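# Put the cover back onto the grey case

## Task

Place the cover back on top of the grey case, keep everything that already counts as done in that state at the end, and finish with neither hand holding anything.

## Robot and tools

Robot: two arms. left_arm carries a left hand and sits on the +y side. right_arm carries a right hand on the -y side. Calibrated bases: left_arm at (+0.010, +0.361, 0) m, right_arm at (-0.050, -0.327, 0) m, each turned very slightly about z. Behind the arms stands a fixed two-camera mount.

Scene frame: origin at table-top height, halfway between the nominal bases. +x points out over the table, +z points up, and +y points toward the left arm. Image left and right do not follow the arm names. Results give each hand point's end_effector_position (m) and end_effector_quat_wxyz in this frame. These can be off by a few cm, more at long reach.

Hand point: a spot fixed to the palm, about 0.05 m in front of it and 0.15 m from the wrist face. Its +z runs along the straight fingers, +y points out of the palm, and +x points across the palm away from the thumb on the right hand (toward the thumb on the left hand). Straight fingertips reach 6-7 cm past the point. A bracket on the little-finger side of the wrist sticks out and can strike things.

Row layout: each control row holds 28 numbers, all in [-1, 1], and both arms always appear. The order is:
- left arm: dx, dy, dz, rx, ry, rz
- left hand: a, b, c, 0, 0, 0, force_limit, speed
- right arm: the same six pose numbers
- right hand: the same eight hand numbers

Pose numbers are offsets, not poses. They count from that arm's Hand target as it stood when the action or move began, along that Hand target's own axes. 1.0 equals 0.6 m for dx, dy, dz, or 180 degrees for the rotation vector rx, ry, rz. Every row in one action counts from the same starting point, so sending the same offset again moves the arm further. Six zeros ask the arm to hold, or return to, its Hand target.

The controller keeps any commanded turn within 40 degrees of the current orientation. The arm follows loosely, and friction or sag can leave the hand 1-5 cm off, usually low. If the hand rests short of the target, send the remaining distance as an offset.

Hand numbers: in the six motor places write the grasp numbers a, b, c (each -1 to +1), followed by exactly three zeros. a curls index and middle and bends the thumb. b curls ring and little. c swings the thumb round in front of the palm. All zeros means a fully open hand. Use c=1 for an opposed grip; it holds objects about 3.5-6.5 cm thick, or handles down to 2.5 cm. force_limit runs from about 0 N at -1 to 10 N at +1 (15 N for the thumb). speed goes from nearly 0 at -1 to full speed from +0.48 upward. For a gentle grip, close at speed -0.94 or below. To keep a hand unchanged, repeat its last a, b, c and its two settings.

Tools:
- execute_actions(actions, cameras): actions is a list of actions. Each action is up to 15 rows, one per 1/30 s step. A short action holds its final row to fill 15 steps. Images come back only if actions is empty or cameras asks for them.
- move(target, speed, blend, blocking, cameras): target is one 28-number row, or a list of up to 15 rows. All offsets in the list count from the same starting Hand targets. speed is the path top speed in m/s (0.002 to 4.3, default 0.25), given as one value or one per target. blend is a corner rounding in m (0 means stop at each target). Moves last at least 0.5 s and at most 10 s, and they do not avoid obstacles. The result ends with a move: line giving the outcome (done, off_target, moving, held, fault) and any limits (paced, held). done means the arm rests within 10 mm and 2 degrees of its target. It says nothing about contact.
- wait(seconds 0-10): lets time pass.
- stop(): brakes a running move.
- zoom_image(camera, region [x0,y0,x1,y1], at most 504x504 px): gives a closer view of the latest image from cam_head_left, cam_head_right, cam_high, cam_left_wrist or cam_right_wrist (each 672x504).
- show_instructions(): shows the reference pages.
- finished_scene(scene=1): ends the scene for good.

Result lines: Hand target is the last commanded pose after clipping, and the next offsets start from it. For each hand, hand_measured, hand_stopped_by (moving, target, force, stalled, fault) and hand_load_n list one value per motor. A grip that slips shows as hand_load_n dropping toward 0. Joint torques include the arm's own weight. MOTOR HOT warns that a motor is heating. An OVER-TEMPERATURE FAULT drops that arm for 30-60 s.

Avoid:
- letting anything fall from the table or be left off it
- dropping or tossing parts
- fast hits on fixed or heavy objects, and pressing hard past a contact
- any contact between the two arms or hands
- excessive finger loads
- paths that pass near an arm's own base
- long stretched-out holds or pushes against unreachable poses (they heat motors)

At the end, open both hands and move them clear so the cover stays in place without help.

Each tool is called after "Request:" as name(argument=value, ...) on one line, values as JSON.

Reference images:

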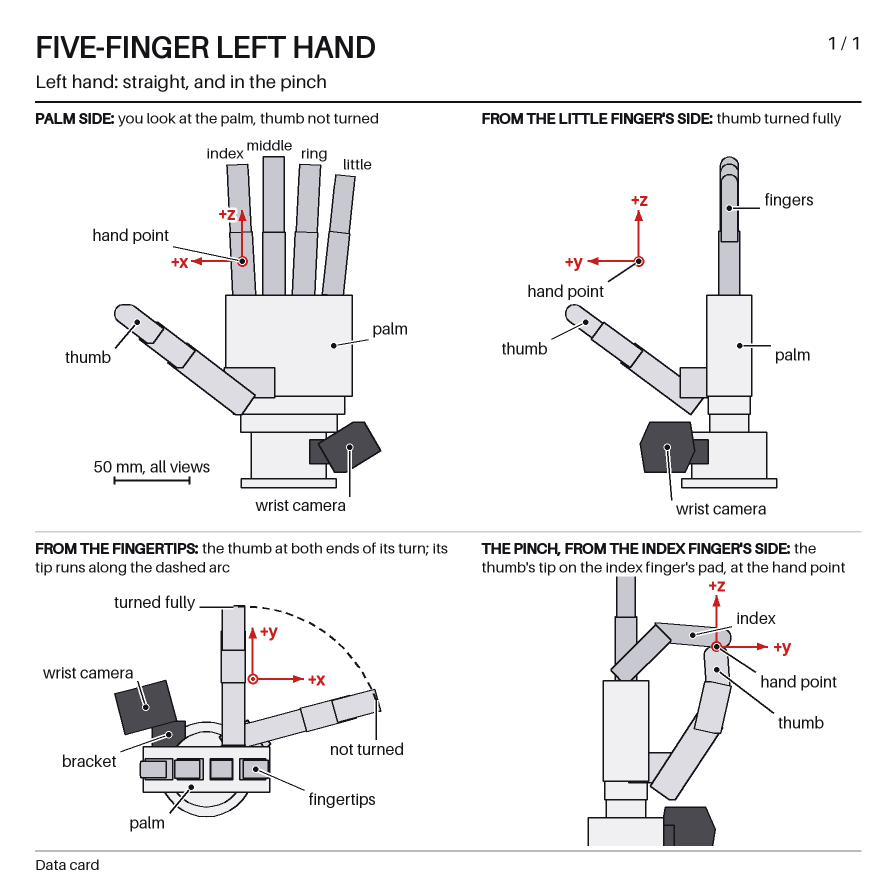

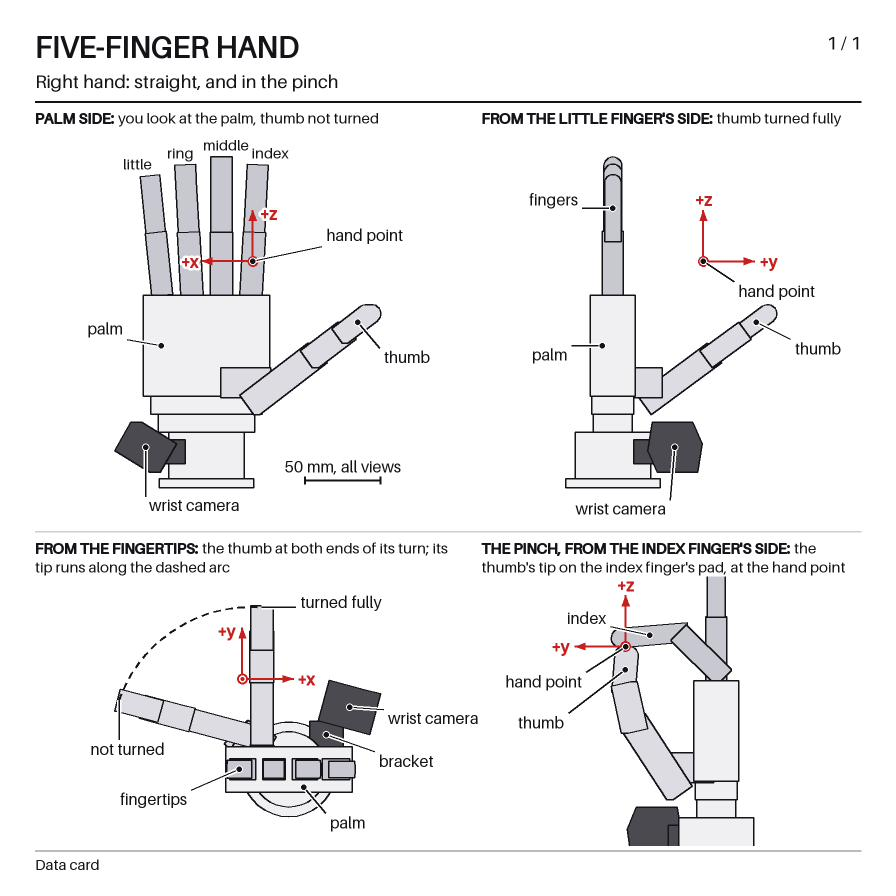

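## Session

Request:
execute_actions(actions=[])

Scene clock: 0.00 s.
left_arm: end_effector_position=(+0.7045, +0.6811, +0.2288) hand_measured=(+1.000, +1.000, +1.000, +1.000, +1.000, +1.000) hand_load_n=(+0.0, +0.0, +0.0, +0.0, +0.0, +0.0) hand_stopped_by=(target, target, target, target, target, target) hand_force_limit=0.00 hand_speed=-0.80 end_effector_quat_wxyz=(-0.178, +0.725, -0.567, +0.349) | right_arm: end_effector_position=(+0.4242, -0.3934, +0.3728) hand_measured=(+1.000, +1.000, +1.000, +1.000, +1.000, +1.000) hand_load_n=(+0.0, +0.0, +0.0, +0.0, +0.0, +0.0) hand_stopped_by=(target, target, target, target, target, target) hand_force_limit=0.00 hand_speed=-0.80 end_effector_quat_wxyz=(+0.057, +0.841, -0.254, +0.475)
Joint positions: left_arm=[0.616 2.167 2.29 -1.055 0.529 0.162] | right_arm=[0.136 1.156 1.293 -0.777 0.431 -1.096]
Joint velocities: within noise
Joint torques (N m): no reading
Heat: left arm: hottest wrist roll 30 °C; right arm: hottest waist 31 °C.
Hand target: left_arm +0.7091, +0.6841, +0.2373; -0.189, +0.720, -0.567, +0.352 | right_arm +0.4284, -0.3929, +0.3916; +0.050, +0.832, -0.256, +0.490

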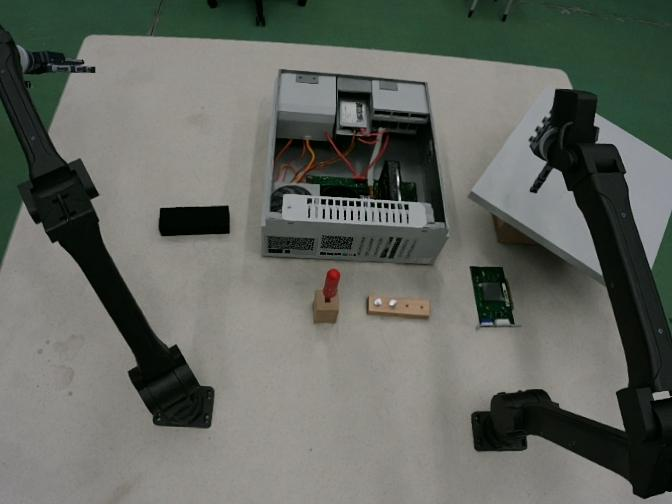

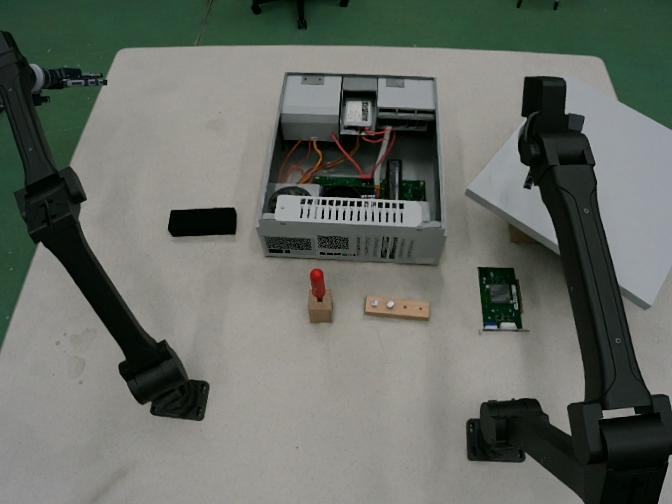

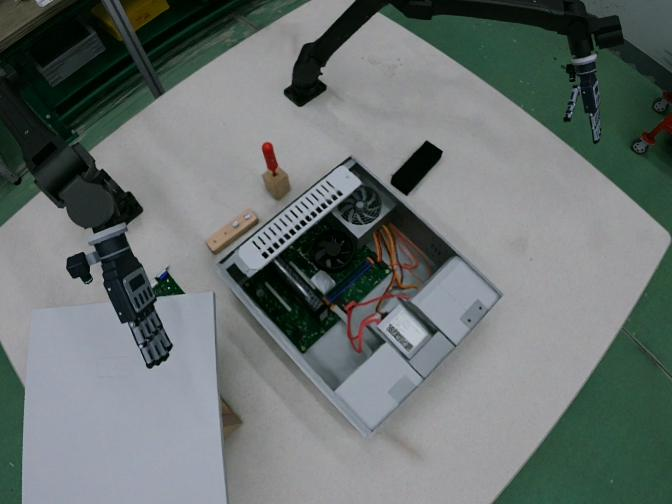

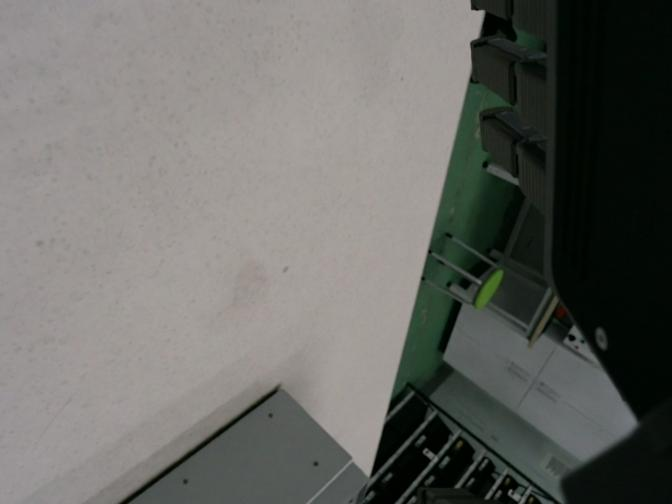

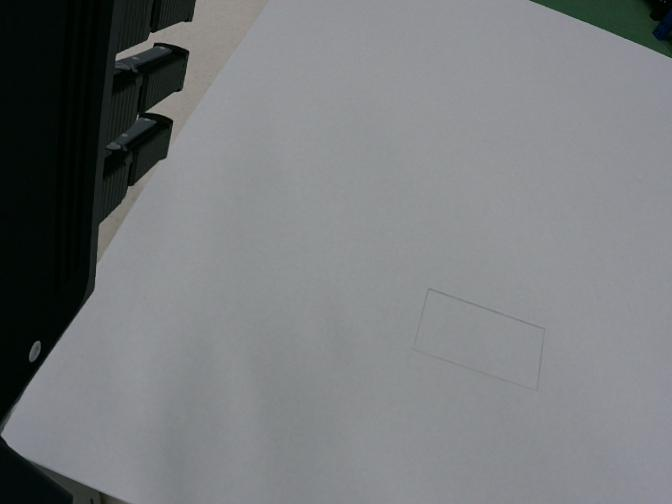

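Request:
zoom_image(camera="cam_head_left", region=[420, 60, 672, 340])

Request:
zoom_image(camera="cam_high", region=[0, 220, 280, 504])

Request:
zoom_image(camera="cam_high", region=[190, 130, 530, 450])

Request:
zoom_image(camera="cam_head_right", region=[440, 60, 672, 330])

Request:
zoom_image(camera="cam_head_left", region=[240, 50, 470, 280])

Scaled by 1.800 from the camera's 672x504 image, which has a finer 960x720 frame.

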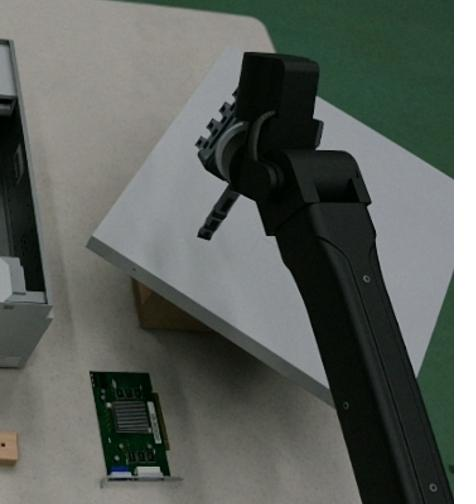

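Scaled by 1.775 from the camera's 672x504 image, which has a finer 960x720 frame.

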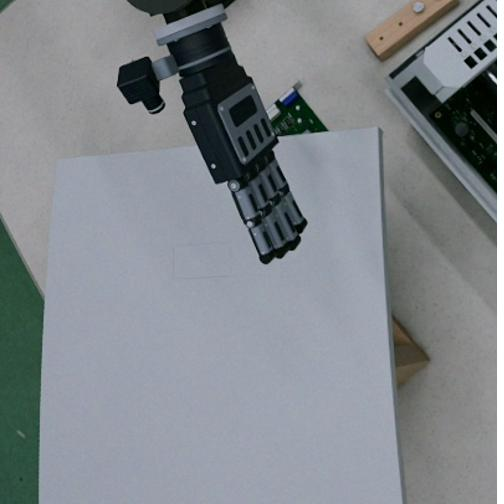

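Scaled by 1.482 from the camera's 672x504 image, which has a finer 960x720 frame.

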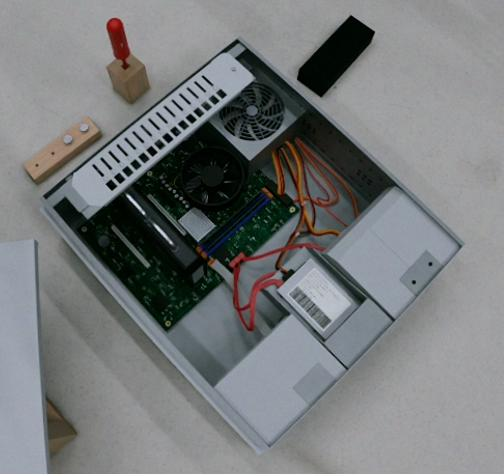

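Scaled by 1.867 from the camera's 672x504 image, which has a finer 960x720 frame.

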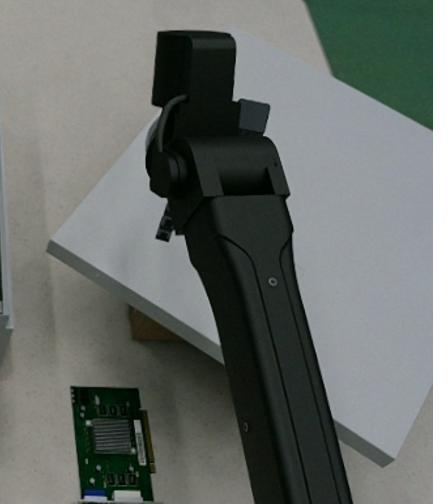

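Scaled by 2.191 from the camera's 672x504 image, which has a finer 960x720 frame.

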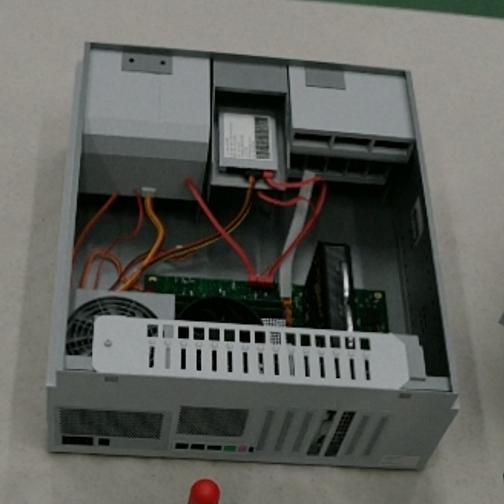

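Request:
zoom_image(camera="cam_head_left", region=[460, 180, 560, 260])

Request:
zoom_image(camera="cam_high", region=[180, 280, 260, 504])

Request:
zoom_image(camera="cam_head_right", region=[570, 220, 672, 320])

Request:
zoom_image(camera="cam_right_wrist", region=[0, 400, 150, 504])

Scaled by 5.040 from the camera's 672x504 image, which has a finer 960x720 frame.

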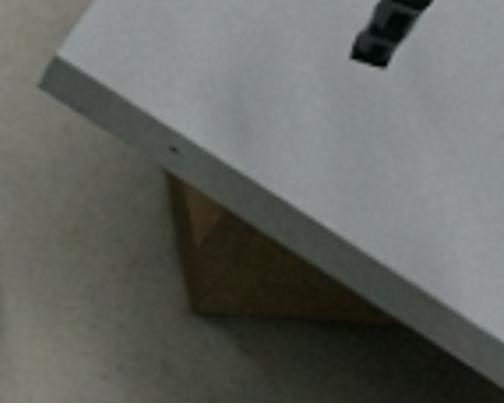

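Scaled by 2.250 from the camera's 672x504 image, which has a finer 960x720 frame.

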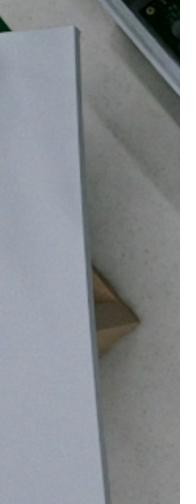

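Scaled by 4.941 from the camera's 672x504 image, which has a finer 960x720 frame.

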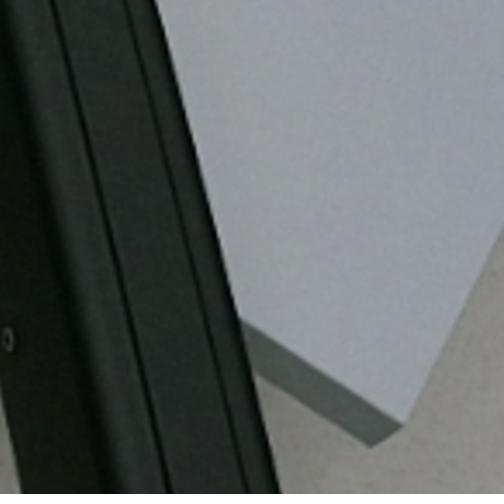

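Scaled by 3.360 from the camera's 672x504 image, which has a finer 960x720 frame.

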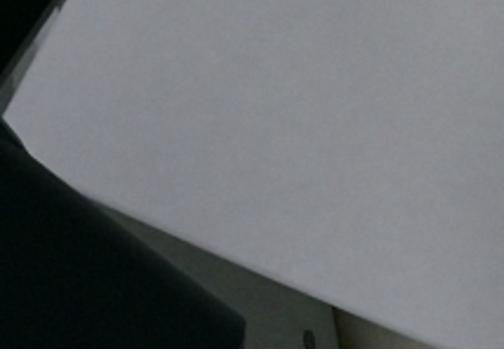

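Request:
zoom_image(camera="cam_head_left", region=[110, 330, 230, 440])

Request:
zoom_image(camera="cam_head_left", region=[450, 370, 570, 470])

Request:
zoom_image(camera="cam_high", region=[260, 20, 380, 120])

Request:
zoom_image(camera="cam_high", region=[30, 120, 170, 260])

Request:
zoom_image(camera="cam_head_left", region=[0, 20, 110, 110])

Request:
zoom_image(camera="cam_head_left", region=[500, 80, 620, 210])

Request:
zoom_image(camera="cam_high", region=[520, 30, 640, 160])

Request:
zoom_image(camera="cam_high", region=[60, 220, 200, 380])

Scaled by 4.200 from the camera's 672x504 image, which has a finer 960x720 frame.

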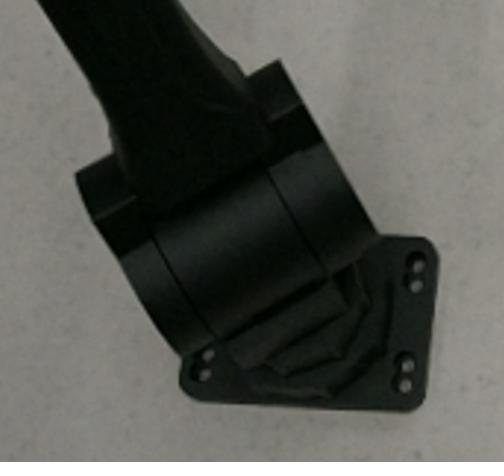

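Scaled by 4.200 from the camera's 672x504 image, which has a finer 960x720 frame.

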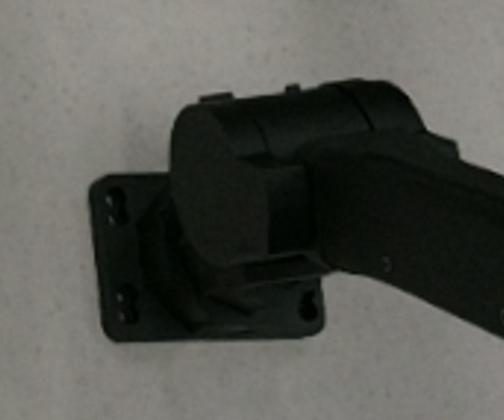

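Scaled by 4.200 from the camera's 672x504 image, which has a finer 960x720 frame.

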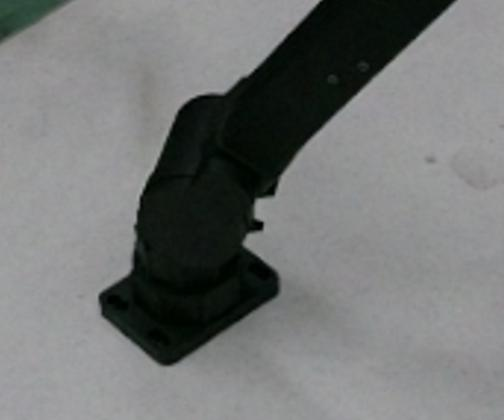

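Scaled by 3.600 from the camera's 672x504 image, which has a finer 960x720 frame.

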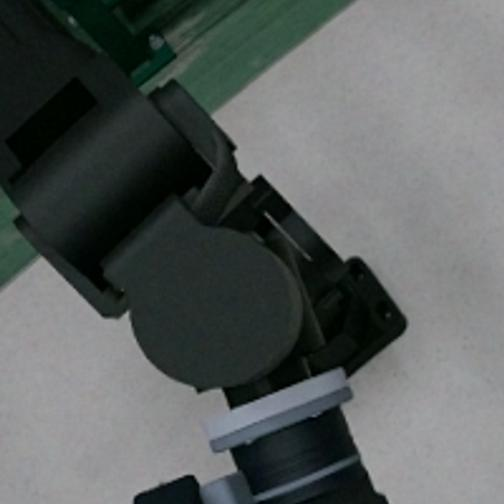

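Scaled by 4.582 from the camera's 672x504 image, which has a finer 960x720 frame.

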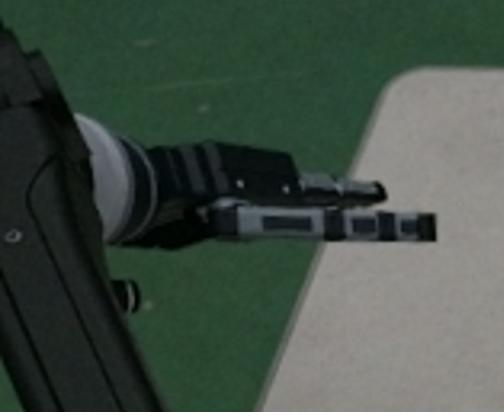

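Scaled by 3.877 from the camera's 672x504 image, which has a finer 960x720 frame.

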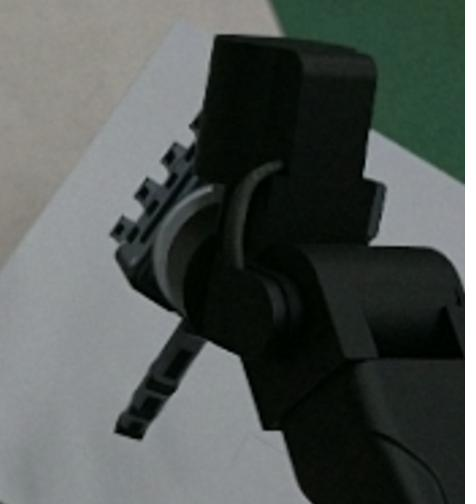

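Scaled by 3.877 from the camera's 672x504 image, which has a finer 960x720 frame.

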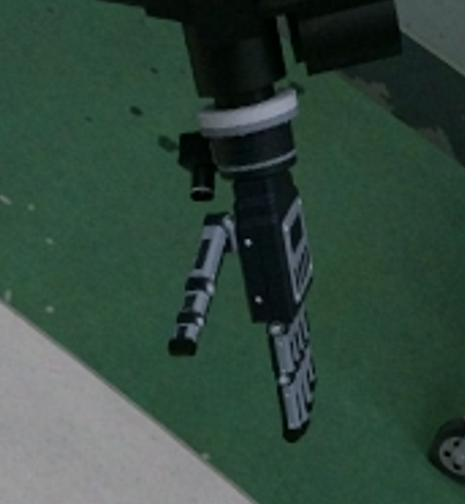

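Scaled by 3.150 from the camera's 672x504 image, which has a finer 960x720 frame.

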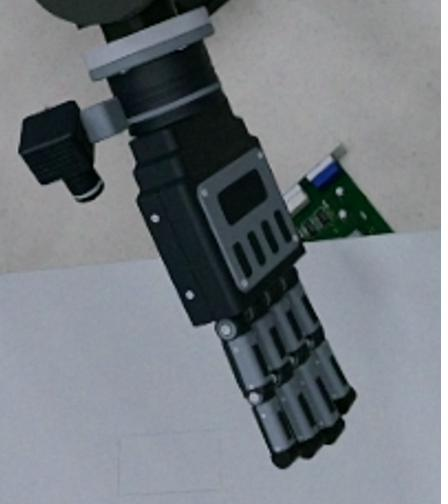

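Request:
move(target=[0.639, 0.226, -0.249, 0, 0, 0, 0, 0, 0, 0, 0, 0, 0, -0.8, 0, 0, 0, 0, 0, 0, 0, 0, 0, 0, 0, 0, 0, -0.8], speed=0.3)

Scene clock: 29.07 s.
left_arm: end_effector_position=(+0.5519, +0.3002, +0.3643) hand_measured=(+1.000, +1.000, +1.000, +1.000, +1.000, +1.000) hand_load_n=(+0.0, +0.0, +0.0, +0.0, +0.0, +0.0) hand_stopped_by=(target, target, target, target, target, target) hand_force_limit=0.00 hand_speed=-0.80 end_effector_quat_wxyz=(-0.195, +0.714, -0.570, +0.358) | right_arm: end_effector_position=(+0.4242, -0.3934, +0.3728) hand_measured=(+1.000, +1.000, +1.000, +1.000, +1.000, +1.000) hand_load_n=(+0.0, +0.0, +0.0, +0.0, +0.0, +0.0) hand_stopped_by=(target, target, target, target, target, target) hand_force_limit=0.00 hand_speed=-0.80 end_effector_quat_wxyz=(+0.057, +0.841, -0.254, +0.475)
Joint positions: left_arm=[0.057 1.352 1.513 -0.902 0.149 -0.265] | right_arm=[0.136 1.156 1.293 -0.777 0.431 -1.096]
Joint torques (N m): left_arm=[-0.44 -10.23 10.51 1.01 0.13 -0.07] | right_arm=[-0.97 -9.17 12.16 1.77 0.24 -0.06]
Heat: left arm: hottest elbow 35 °C; right arm: hottest elbow 33 °C.
Hand target: left_arm +0.5500, +0.3002, +0.3604; -0.189, +0.720, -0.567, +0.352 | right_arm +0.4284, -0.3929, +0.3916; +0.050, +0.832, -0.256, +0.490
Off the commanded pose: left_arm 0.004 m, 1 deg | right_arm 0.019 m, 2 deg.
move: off_target (right_arm)

Request:
move(target=[0.532, 0.303, -0.07, 0, 0, 0, 0, 0, 0, 0, 0, 0, 0, -0.8, 0, 0, 0, 0, 0, 0, 0, 0, 0, 0, 0, 0, 0, -0.8], speed=0.3, cameras=["all"])

Scene clock: 31.57 s.
left_arm: end_effector_position=(+0.4217, -0.0437, +0.3429) hand_measured=(+1.000, +1.000, +1.000, +1.000, +1.000, +1.000) hand_load_n=(+0.0, +0.0, +0.0, -0.5, +0.0, +0.0) hand_stopped_by=(target, target, target, target, target, target) hand_force_limit=0.00 hand_speed=-0.80 end_effector_quat_wxyz=(-0.190, +0.717, -0.577, +0.342) | right_arm: end_effector_position=(+0.4242, -0.3934, +0.3728) hand_measured=(+1.000, +1.000, +1.000, +1.000, +1.000, +1.000) hand_load_n=(+0.0, +0.0, +0.0, +0.0, +0.0, +0.0) hand_stopped_by=(target, target, target, target, target, target) hand_force_limit=0.00 hand_speed=-0.80 end_effector_quat_wxyz=(+0.057, +0.841, -0.254, +0.475)
Joint positions: left_arm=[-0.788 1.424 1.559 -1.015 -0.451 -0.872] | right_arm=[0.136 1.156 1.293 -0.777 0.431 -1.096]
Joint torques (N m): left_arm=[0.26 -9.93 14.49 0.85 -0.22 -0.06] | right_arm=[-0.91 -9.17 12.16 1.78 0.24 -0.06]
Heat: left arm: hottest elbow 35 °C; right arm: hottest elbow 34 °C.
Hand target: left_arm +0.4301, -0.0493, +0.3606; -0.189, +0.720, -0.567, +0.352 | right_arm +0.4284, -0.3929, +0.3916; +0.050, +0.832, -0.256, +0.490
Off the commanded pose: left_arm 0.020 m, 2 deg | right_arm 0.019 m, 2 deg.
move: off_target (left_arm, right_arm)

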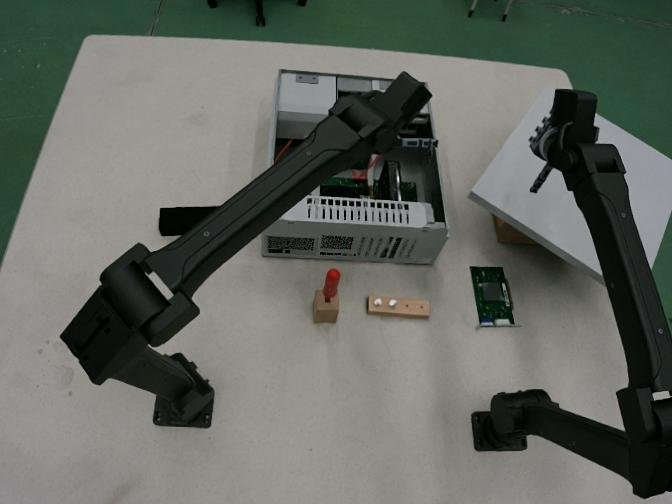

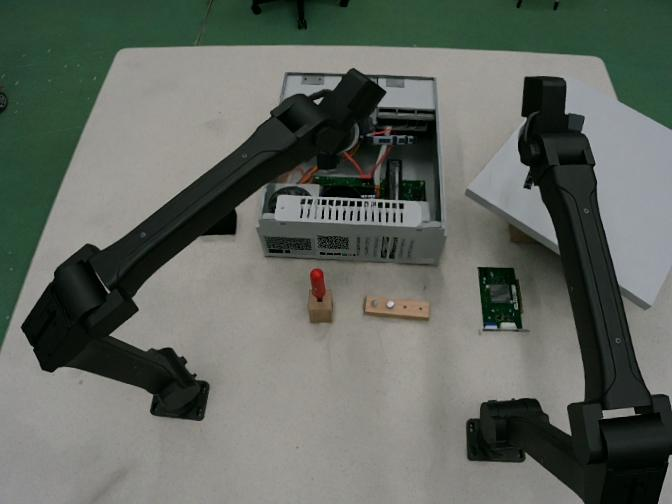

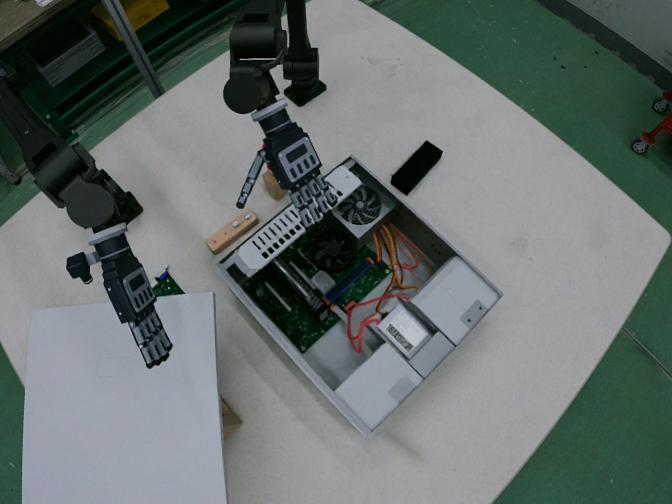

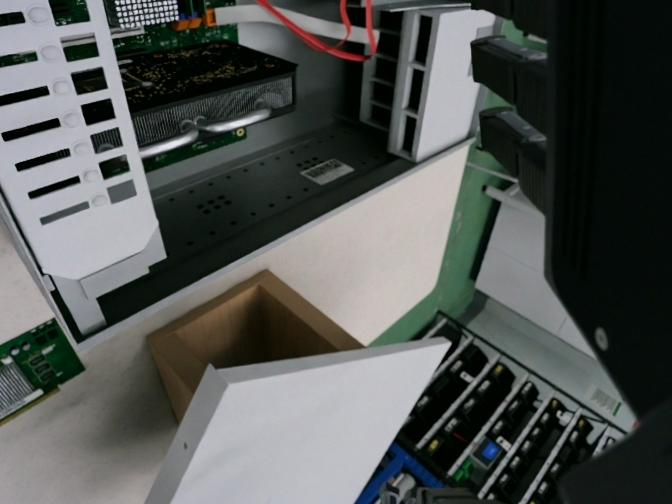

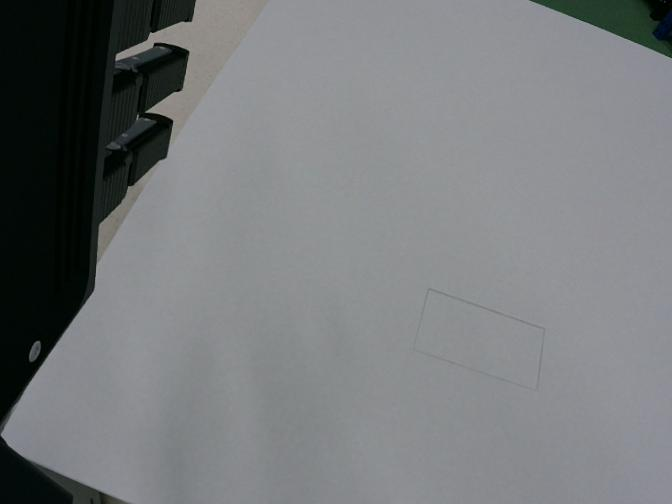

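Request:
zoom_image(camera="cam_head_left", region=[340, 60, 480, 180])

Request:
zoom_image(camera="cam_head_right", region=[300, 60, 440, 180])

Request:
zoom_image(camera="cam_high", region=[220, 90, 380, 240])

Request:
zoom_image(camera="cam_left_wrist", region=[130, 230, 470, 504])

Request:
zoom_image(camera="cam_left_wrist", region=[0, 0, 504, 504])

Scaled by 3.600 from the camera's 672x504 image, which has a finer 960x720 frame.

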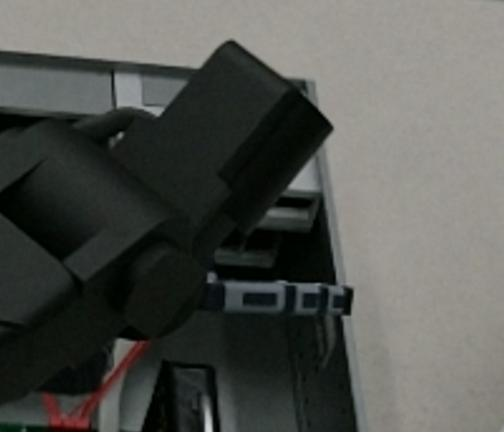

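Scaled by 3.600 from the camera's 672x504 image, which has a finer 960x720 frame.

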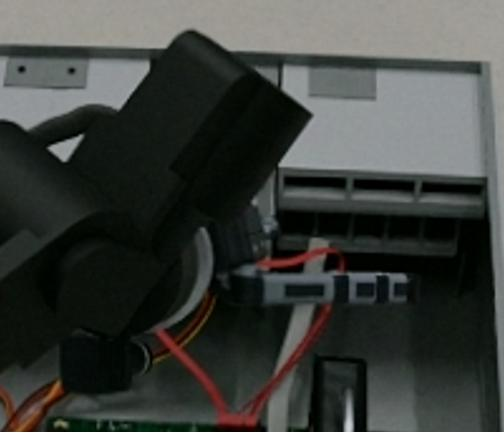

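Scaled by 3.150 from the camera's 672x504 image, which has a finer 960x720 frame.

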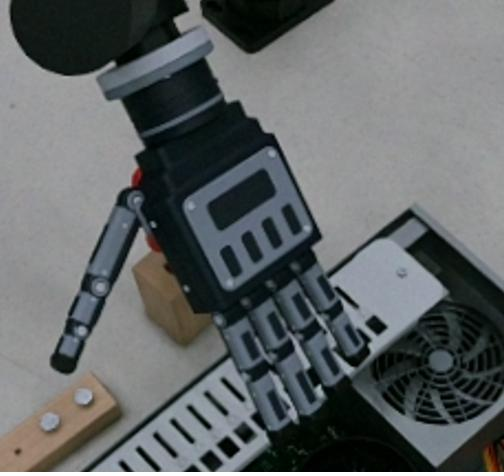

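Scaled by 1.482 from the camera's 672x504 image, which has a finer 960x720 frame.

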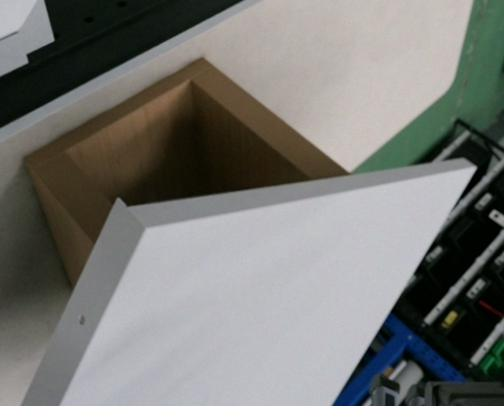

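Scaled by 1.000.

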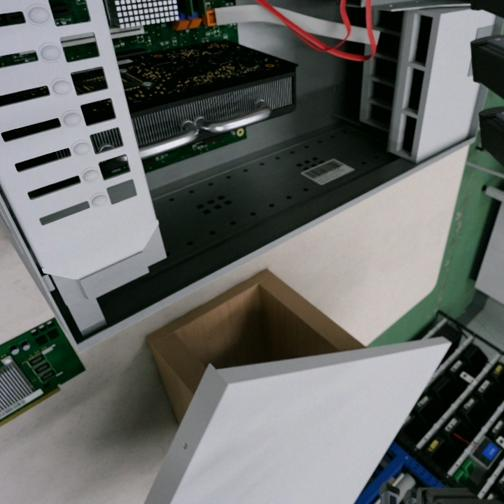

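Request:
zoom_image(camera="cam_left_wrist", region=[140, 255, 300, 425])

Request:
zoom_image(camera="cam_head_left", region=[480, 200, 560, 260])

Request:
zoom_image(camera="cam_head_right", region=[490, 205, 570, 265])

Request:
zoom_image(camera="cam_high", region=[200, 380, 260, 450])

Scaled by 2.965 from the camera's 672x504 image, which has a finer 960x720 frame.

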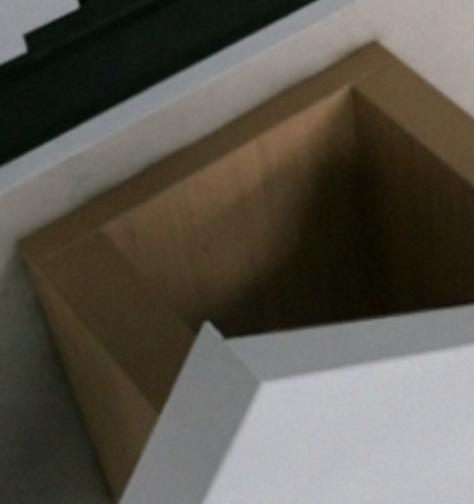

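Scaled by 6.300 from the camera's 672x504 image, which has a finer 960x720 frame.

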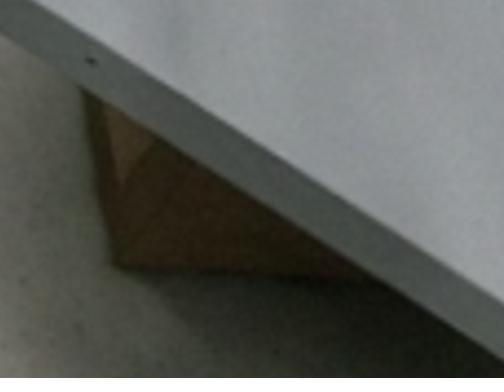

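Scaled by 6.300 from the camera's 672x504 image, which has a finer 960x720 frame.

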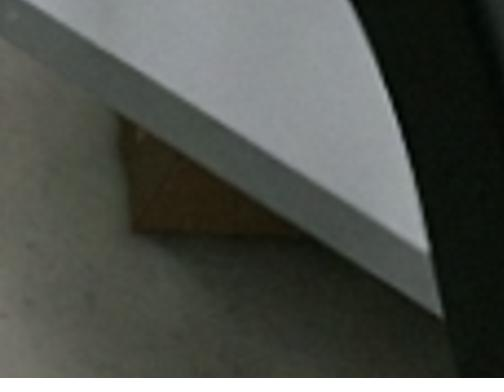

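Scaled by 7.200 from the camera's 672x504 image, which has a finer 960x720 frame.

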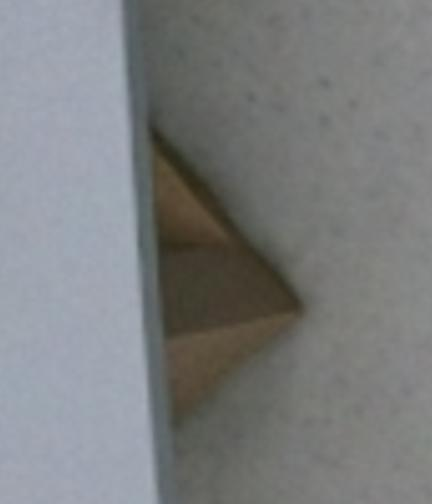

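Request:
move(target=[0, 0, 0, 0, 0, 0, 0, 0, 0, 0, 0, 0, 0, -0.8, 0.113, 0.21, -0.1365, -0.1408, -0.1042, 0.4356, 0, 0, 0, 0, 0, 0, 0, -0.8], speed=0.4)

Scene clock: 88.67 s.
left_arm: end_effector_position=(+0.4217, -0.0437, +0.3430) hand_measured=(+1.000, +1.000, +1.000, +1.000, +1.000, +1.000) hand_load_n=(+0.0, +0.0, +0.0, +0.0, +0.0, +0.0) hand_stopped_by=(target, target, target, target, target, target) hand_force_limit=0.00 hand_speed=-0.80 end_effector_quat_wxyz=(-0.190, +0.717, -0.576, +0.342) | right_arm: end_effector_position=(+0.3263, -0.4963, +0.4491) hand_measured=(+1.000, +1.000, +1.000, +1.000, +1.000, +1.000) hand_load_n=(+0.0, +0.0, +0.0, +0.0, +0.0, +0.0) hand_stopped_by=(target, target, target, target, target, target) hand_force_limit=0.00 hand_speed=-0.80 end_effector_quat_wxyz=(+0.127, -0.530, +0.814, -0.202)
Joint positions: left_arm=[-0.788 1.424 1.559 -1.015 -0.451 -0.873] | right_arm=[-0.473 1.384 1.934 -1.641 -0.033 -0.077]
Joint torques (N m): left_arm=[0.32 -10.93 14.6 0.68 -0.32 -0.12] | right_arm=[-1.44 -9.76 12.71 0.69 -0.16 0.11]
Heat: left arm: hottest elbow 47 °C; right arm: hottest elbow 39 °C.
Hand target: left_arm +0.4301, -0.0493, +0.3606; -0.189, +0.720, -0.567, +0.352 | right_arm +0.3302, -0.4998, +0.4697; +0.139, -0.519, +0.815, -0.219
Off the commanded pose: left_arm 0.020 m, 2 deg | right_arm 0.021 m, 3 deg.
move: off_target (left_arm, right_arm)

Request:
execute_actions(actions=[], cameras=["cam_high","cam_head_left","cam_right_wrist","cam_left_wrist"])

Scene clock: 92.30 s.
left_arm: end_effector_position=(+0.4217, -0.0437, +0.3430) hand_measured=(+1.000, +1.000, +1.000, +1.000, +1.000, +1.000) hand_load_n=(+0.0, +0.0, +0.0, +0.0, +0.0, +0.0) hand_stopped_by=(target, target, target, target, target, target) hand_force_limit=0.00 hand_speed=-0.80 end_effector_quat_wxyz=(-0.190, +0.717, -0.576, +0.342) | right_arm: end_effector_position=(+0.3263, -0.4962, +0.4491) hand_measured=(+1.000, +1.000, +1.000, +1.000, +1.000, +1.000) hand_load_n=(+0.0, +0.0, +0.0, +0.0, +0.0, +0.0) hand_stopped_by=(target, target, target, target, target, target) hand_force_limit=0.00 hand_speed=-0.80 end_effector_quat_wxyz=(+0.127, -0.530, +0.814, -0.201)
Joint positions: left_arm=[-0.788 1.424 1.559 -1.015 -0.451 -0.873] | right_arm=[-0.473 1.384 1.934 -1.641 -0.033 -0.077]
Joint velocities: within noise
Joint torques (N m): left_arm=[-0.26 -10.93 14.65 0.91 -0.22 -0.04] | right_arm=[-1.38 -9.82 12.72 0.69 -0.17 0.11]
Heat: left arm: hottest elbow 47 °C; right arm: hottest elbow 40 °C.
Hand target: left_arm +0.4301, -0.0493, +0.3606; -0.189, +0.720, -0.567, +0.352 | right_arm +0.3302, -0.4999, +0.4697; +0.139, -0.519, +0.814, -0.219
Off the commanded pose: left_arm 0.020 m, 2 deg | right_arm 0.021 m, 3 deg.
Images, in order (width x height): cam_head_left 672x504, cam_high 672x504, cam_left_wrist 672x504, cam_right_wrist 672x504.

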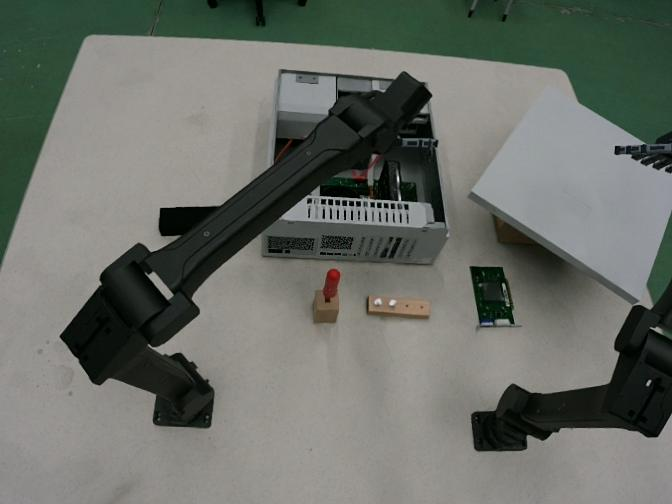

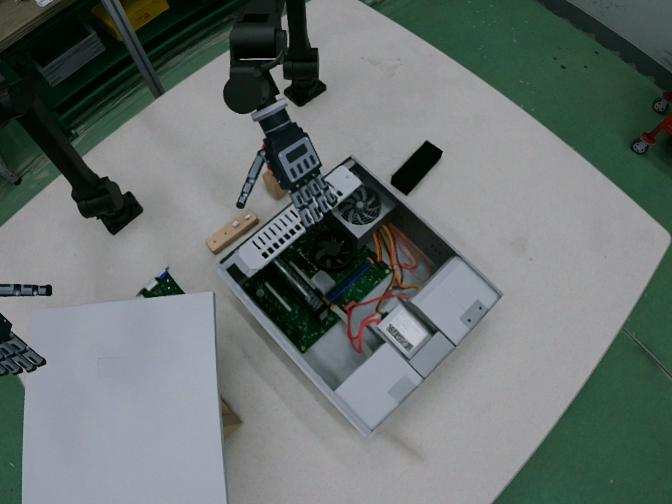

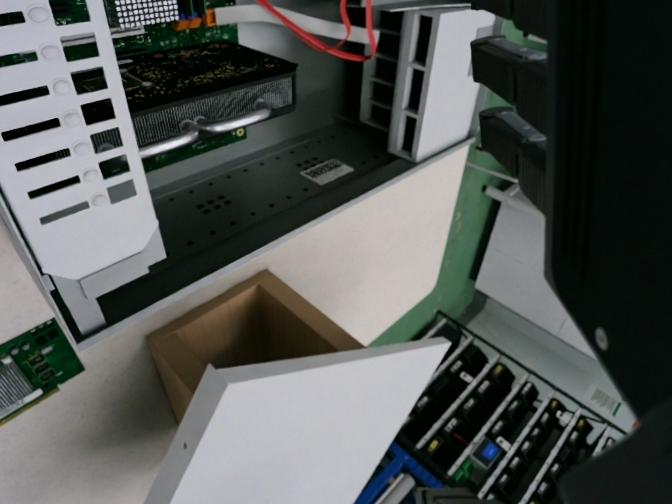

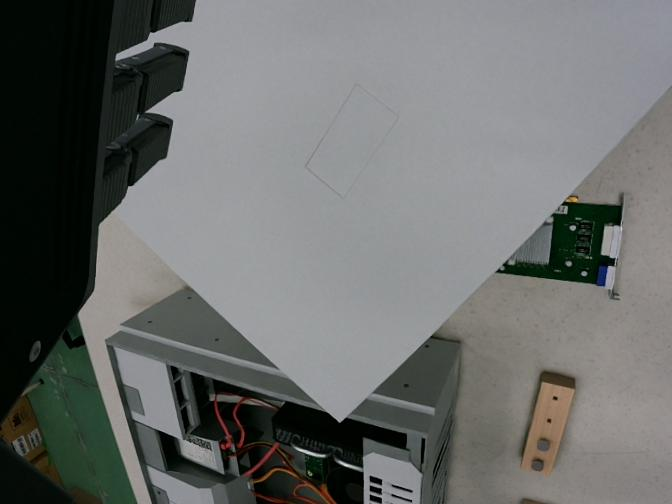

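Request:
move(target=[[0.4610,0.0429,0.2550,-0.1119,0.0260,-0.2547,0,0,0,0,0,0,0,-0.8,0.2207,-0.0950,0.1507,-0.0461,0.0887,0.5606,0,0,0,0,0,0,0,-0.8],[0.4610,0.0429,0.2550,-0.1119,0.0260,-0.2547,0,0,0,0,0,0,0,-0.8,0.4220,-0.1825,0.2787,-0.0461,0.0887,0.5606,0,0,0,0,0,0,0,-0.8]], blend=[0.03, 0], speed=0.3, cameras=["cam_head_left","cam_head_right","cam_high"])

Scene clock: 113.07 s.
left_arm: end_effector_position=(+0.5546, -0.3305, +0.3127) hand_measured=(+1.000, +1.000, +1.000, +1.000, +1.000, +1.000) hand_load_n=(+0.0, +0.0, +0.0, +0.0, +0.0, +0.0) hand_stopped_by=(target, target, target, target, target, target) hand_force_limit=0.00 hand_speed=-0.80 end_effector_quat_wxyz=(+0.104, +0.891, -0.303, +0.320) | right_arm: end_effector_position=(+0.3820, -0.8023, +0.3489) hand_measured=(+1.000, +1.000, +1.000, +1.000, +1.000, +1.000) hand_load_n=(+0.0, +0.0, +0.0, +0.0, +0.0, +0.0) hand_stopped_by=(target, target, target, target, target, target) hand_force_limit=0.00 hand_speed=-0.80 end_effector_quat_wxyz=(+0.116, +0.330, +0.936, -0.034)
Joint positions: left_arm=[-0.842 2.267 2.598 -1.229 -0.147 -1.738] | right_arm=[-0.932 1.895 2.251 -1.698 -0.079 1.298]
Joint torques (N m): left_arm=[-1.26 -18.96 14 0.91 0.13 -0.11] | right_arm=[-0.79 -18.26 13.09 0.39 -0.24 -0.16]
Heat: left arm: hottest elbow 49 °C; right arm: hottest elbow 43 °C.
Hand target: left_arm +0.5528, -0.3390, +0.3202; +0.111, +0.890, -0.302, +0.324 | right_arm +0.3850, -0.8049, +0.3800; +0.123, +0.318, +0.939, -0.042
Off the commanded pose: left_arm 0.011 m, 1 deg | right_arm 0.031 m, 2 deg.
joint sent to its limit (right arm) — joint 4 (wrist pitch), lower limit. The joint targets are off in orientation, not in position.
move: off_target (left_arm, right_arm)
Images, in order (width x height): cam_head_left 672x504, cam_head_right 672x504, cam_high 672x504.

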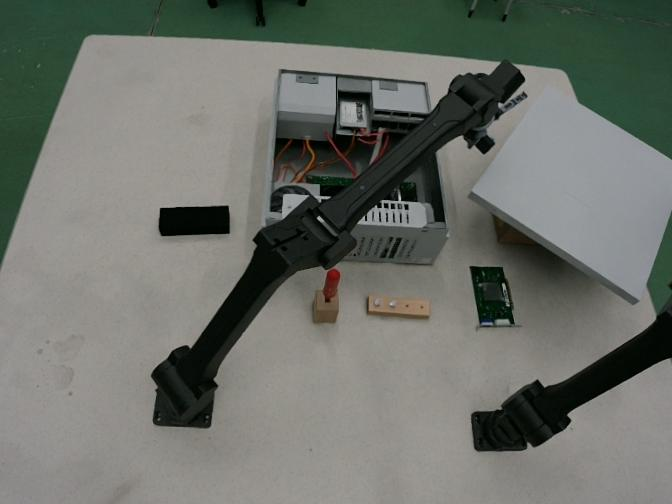

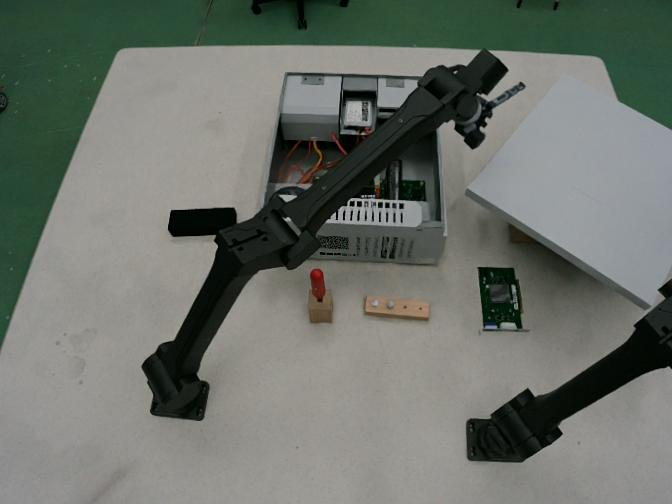

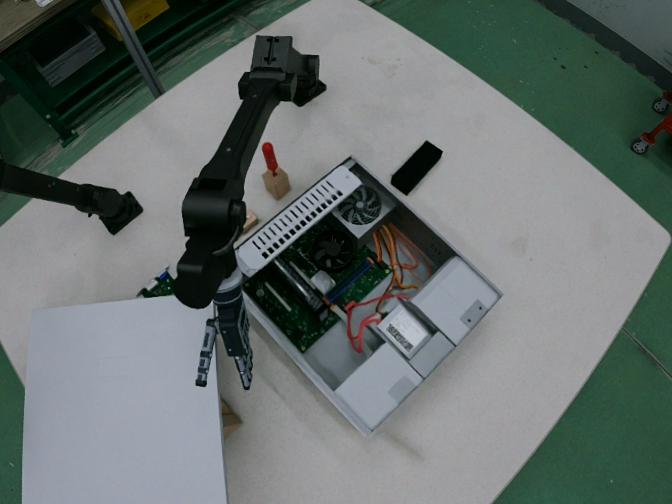

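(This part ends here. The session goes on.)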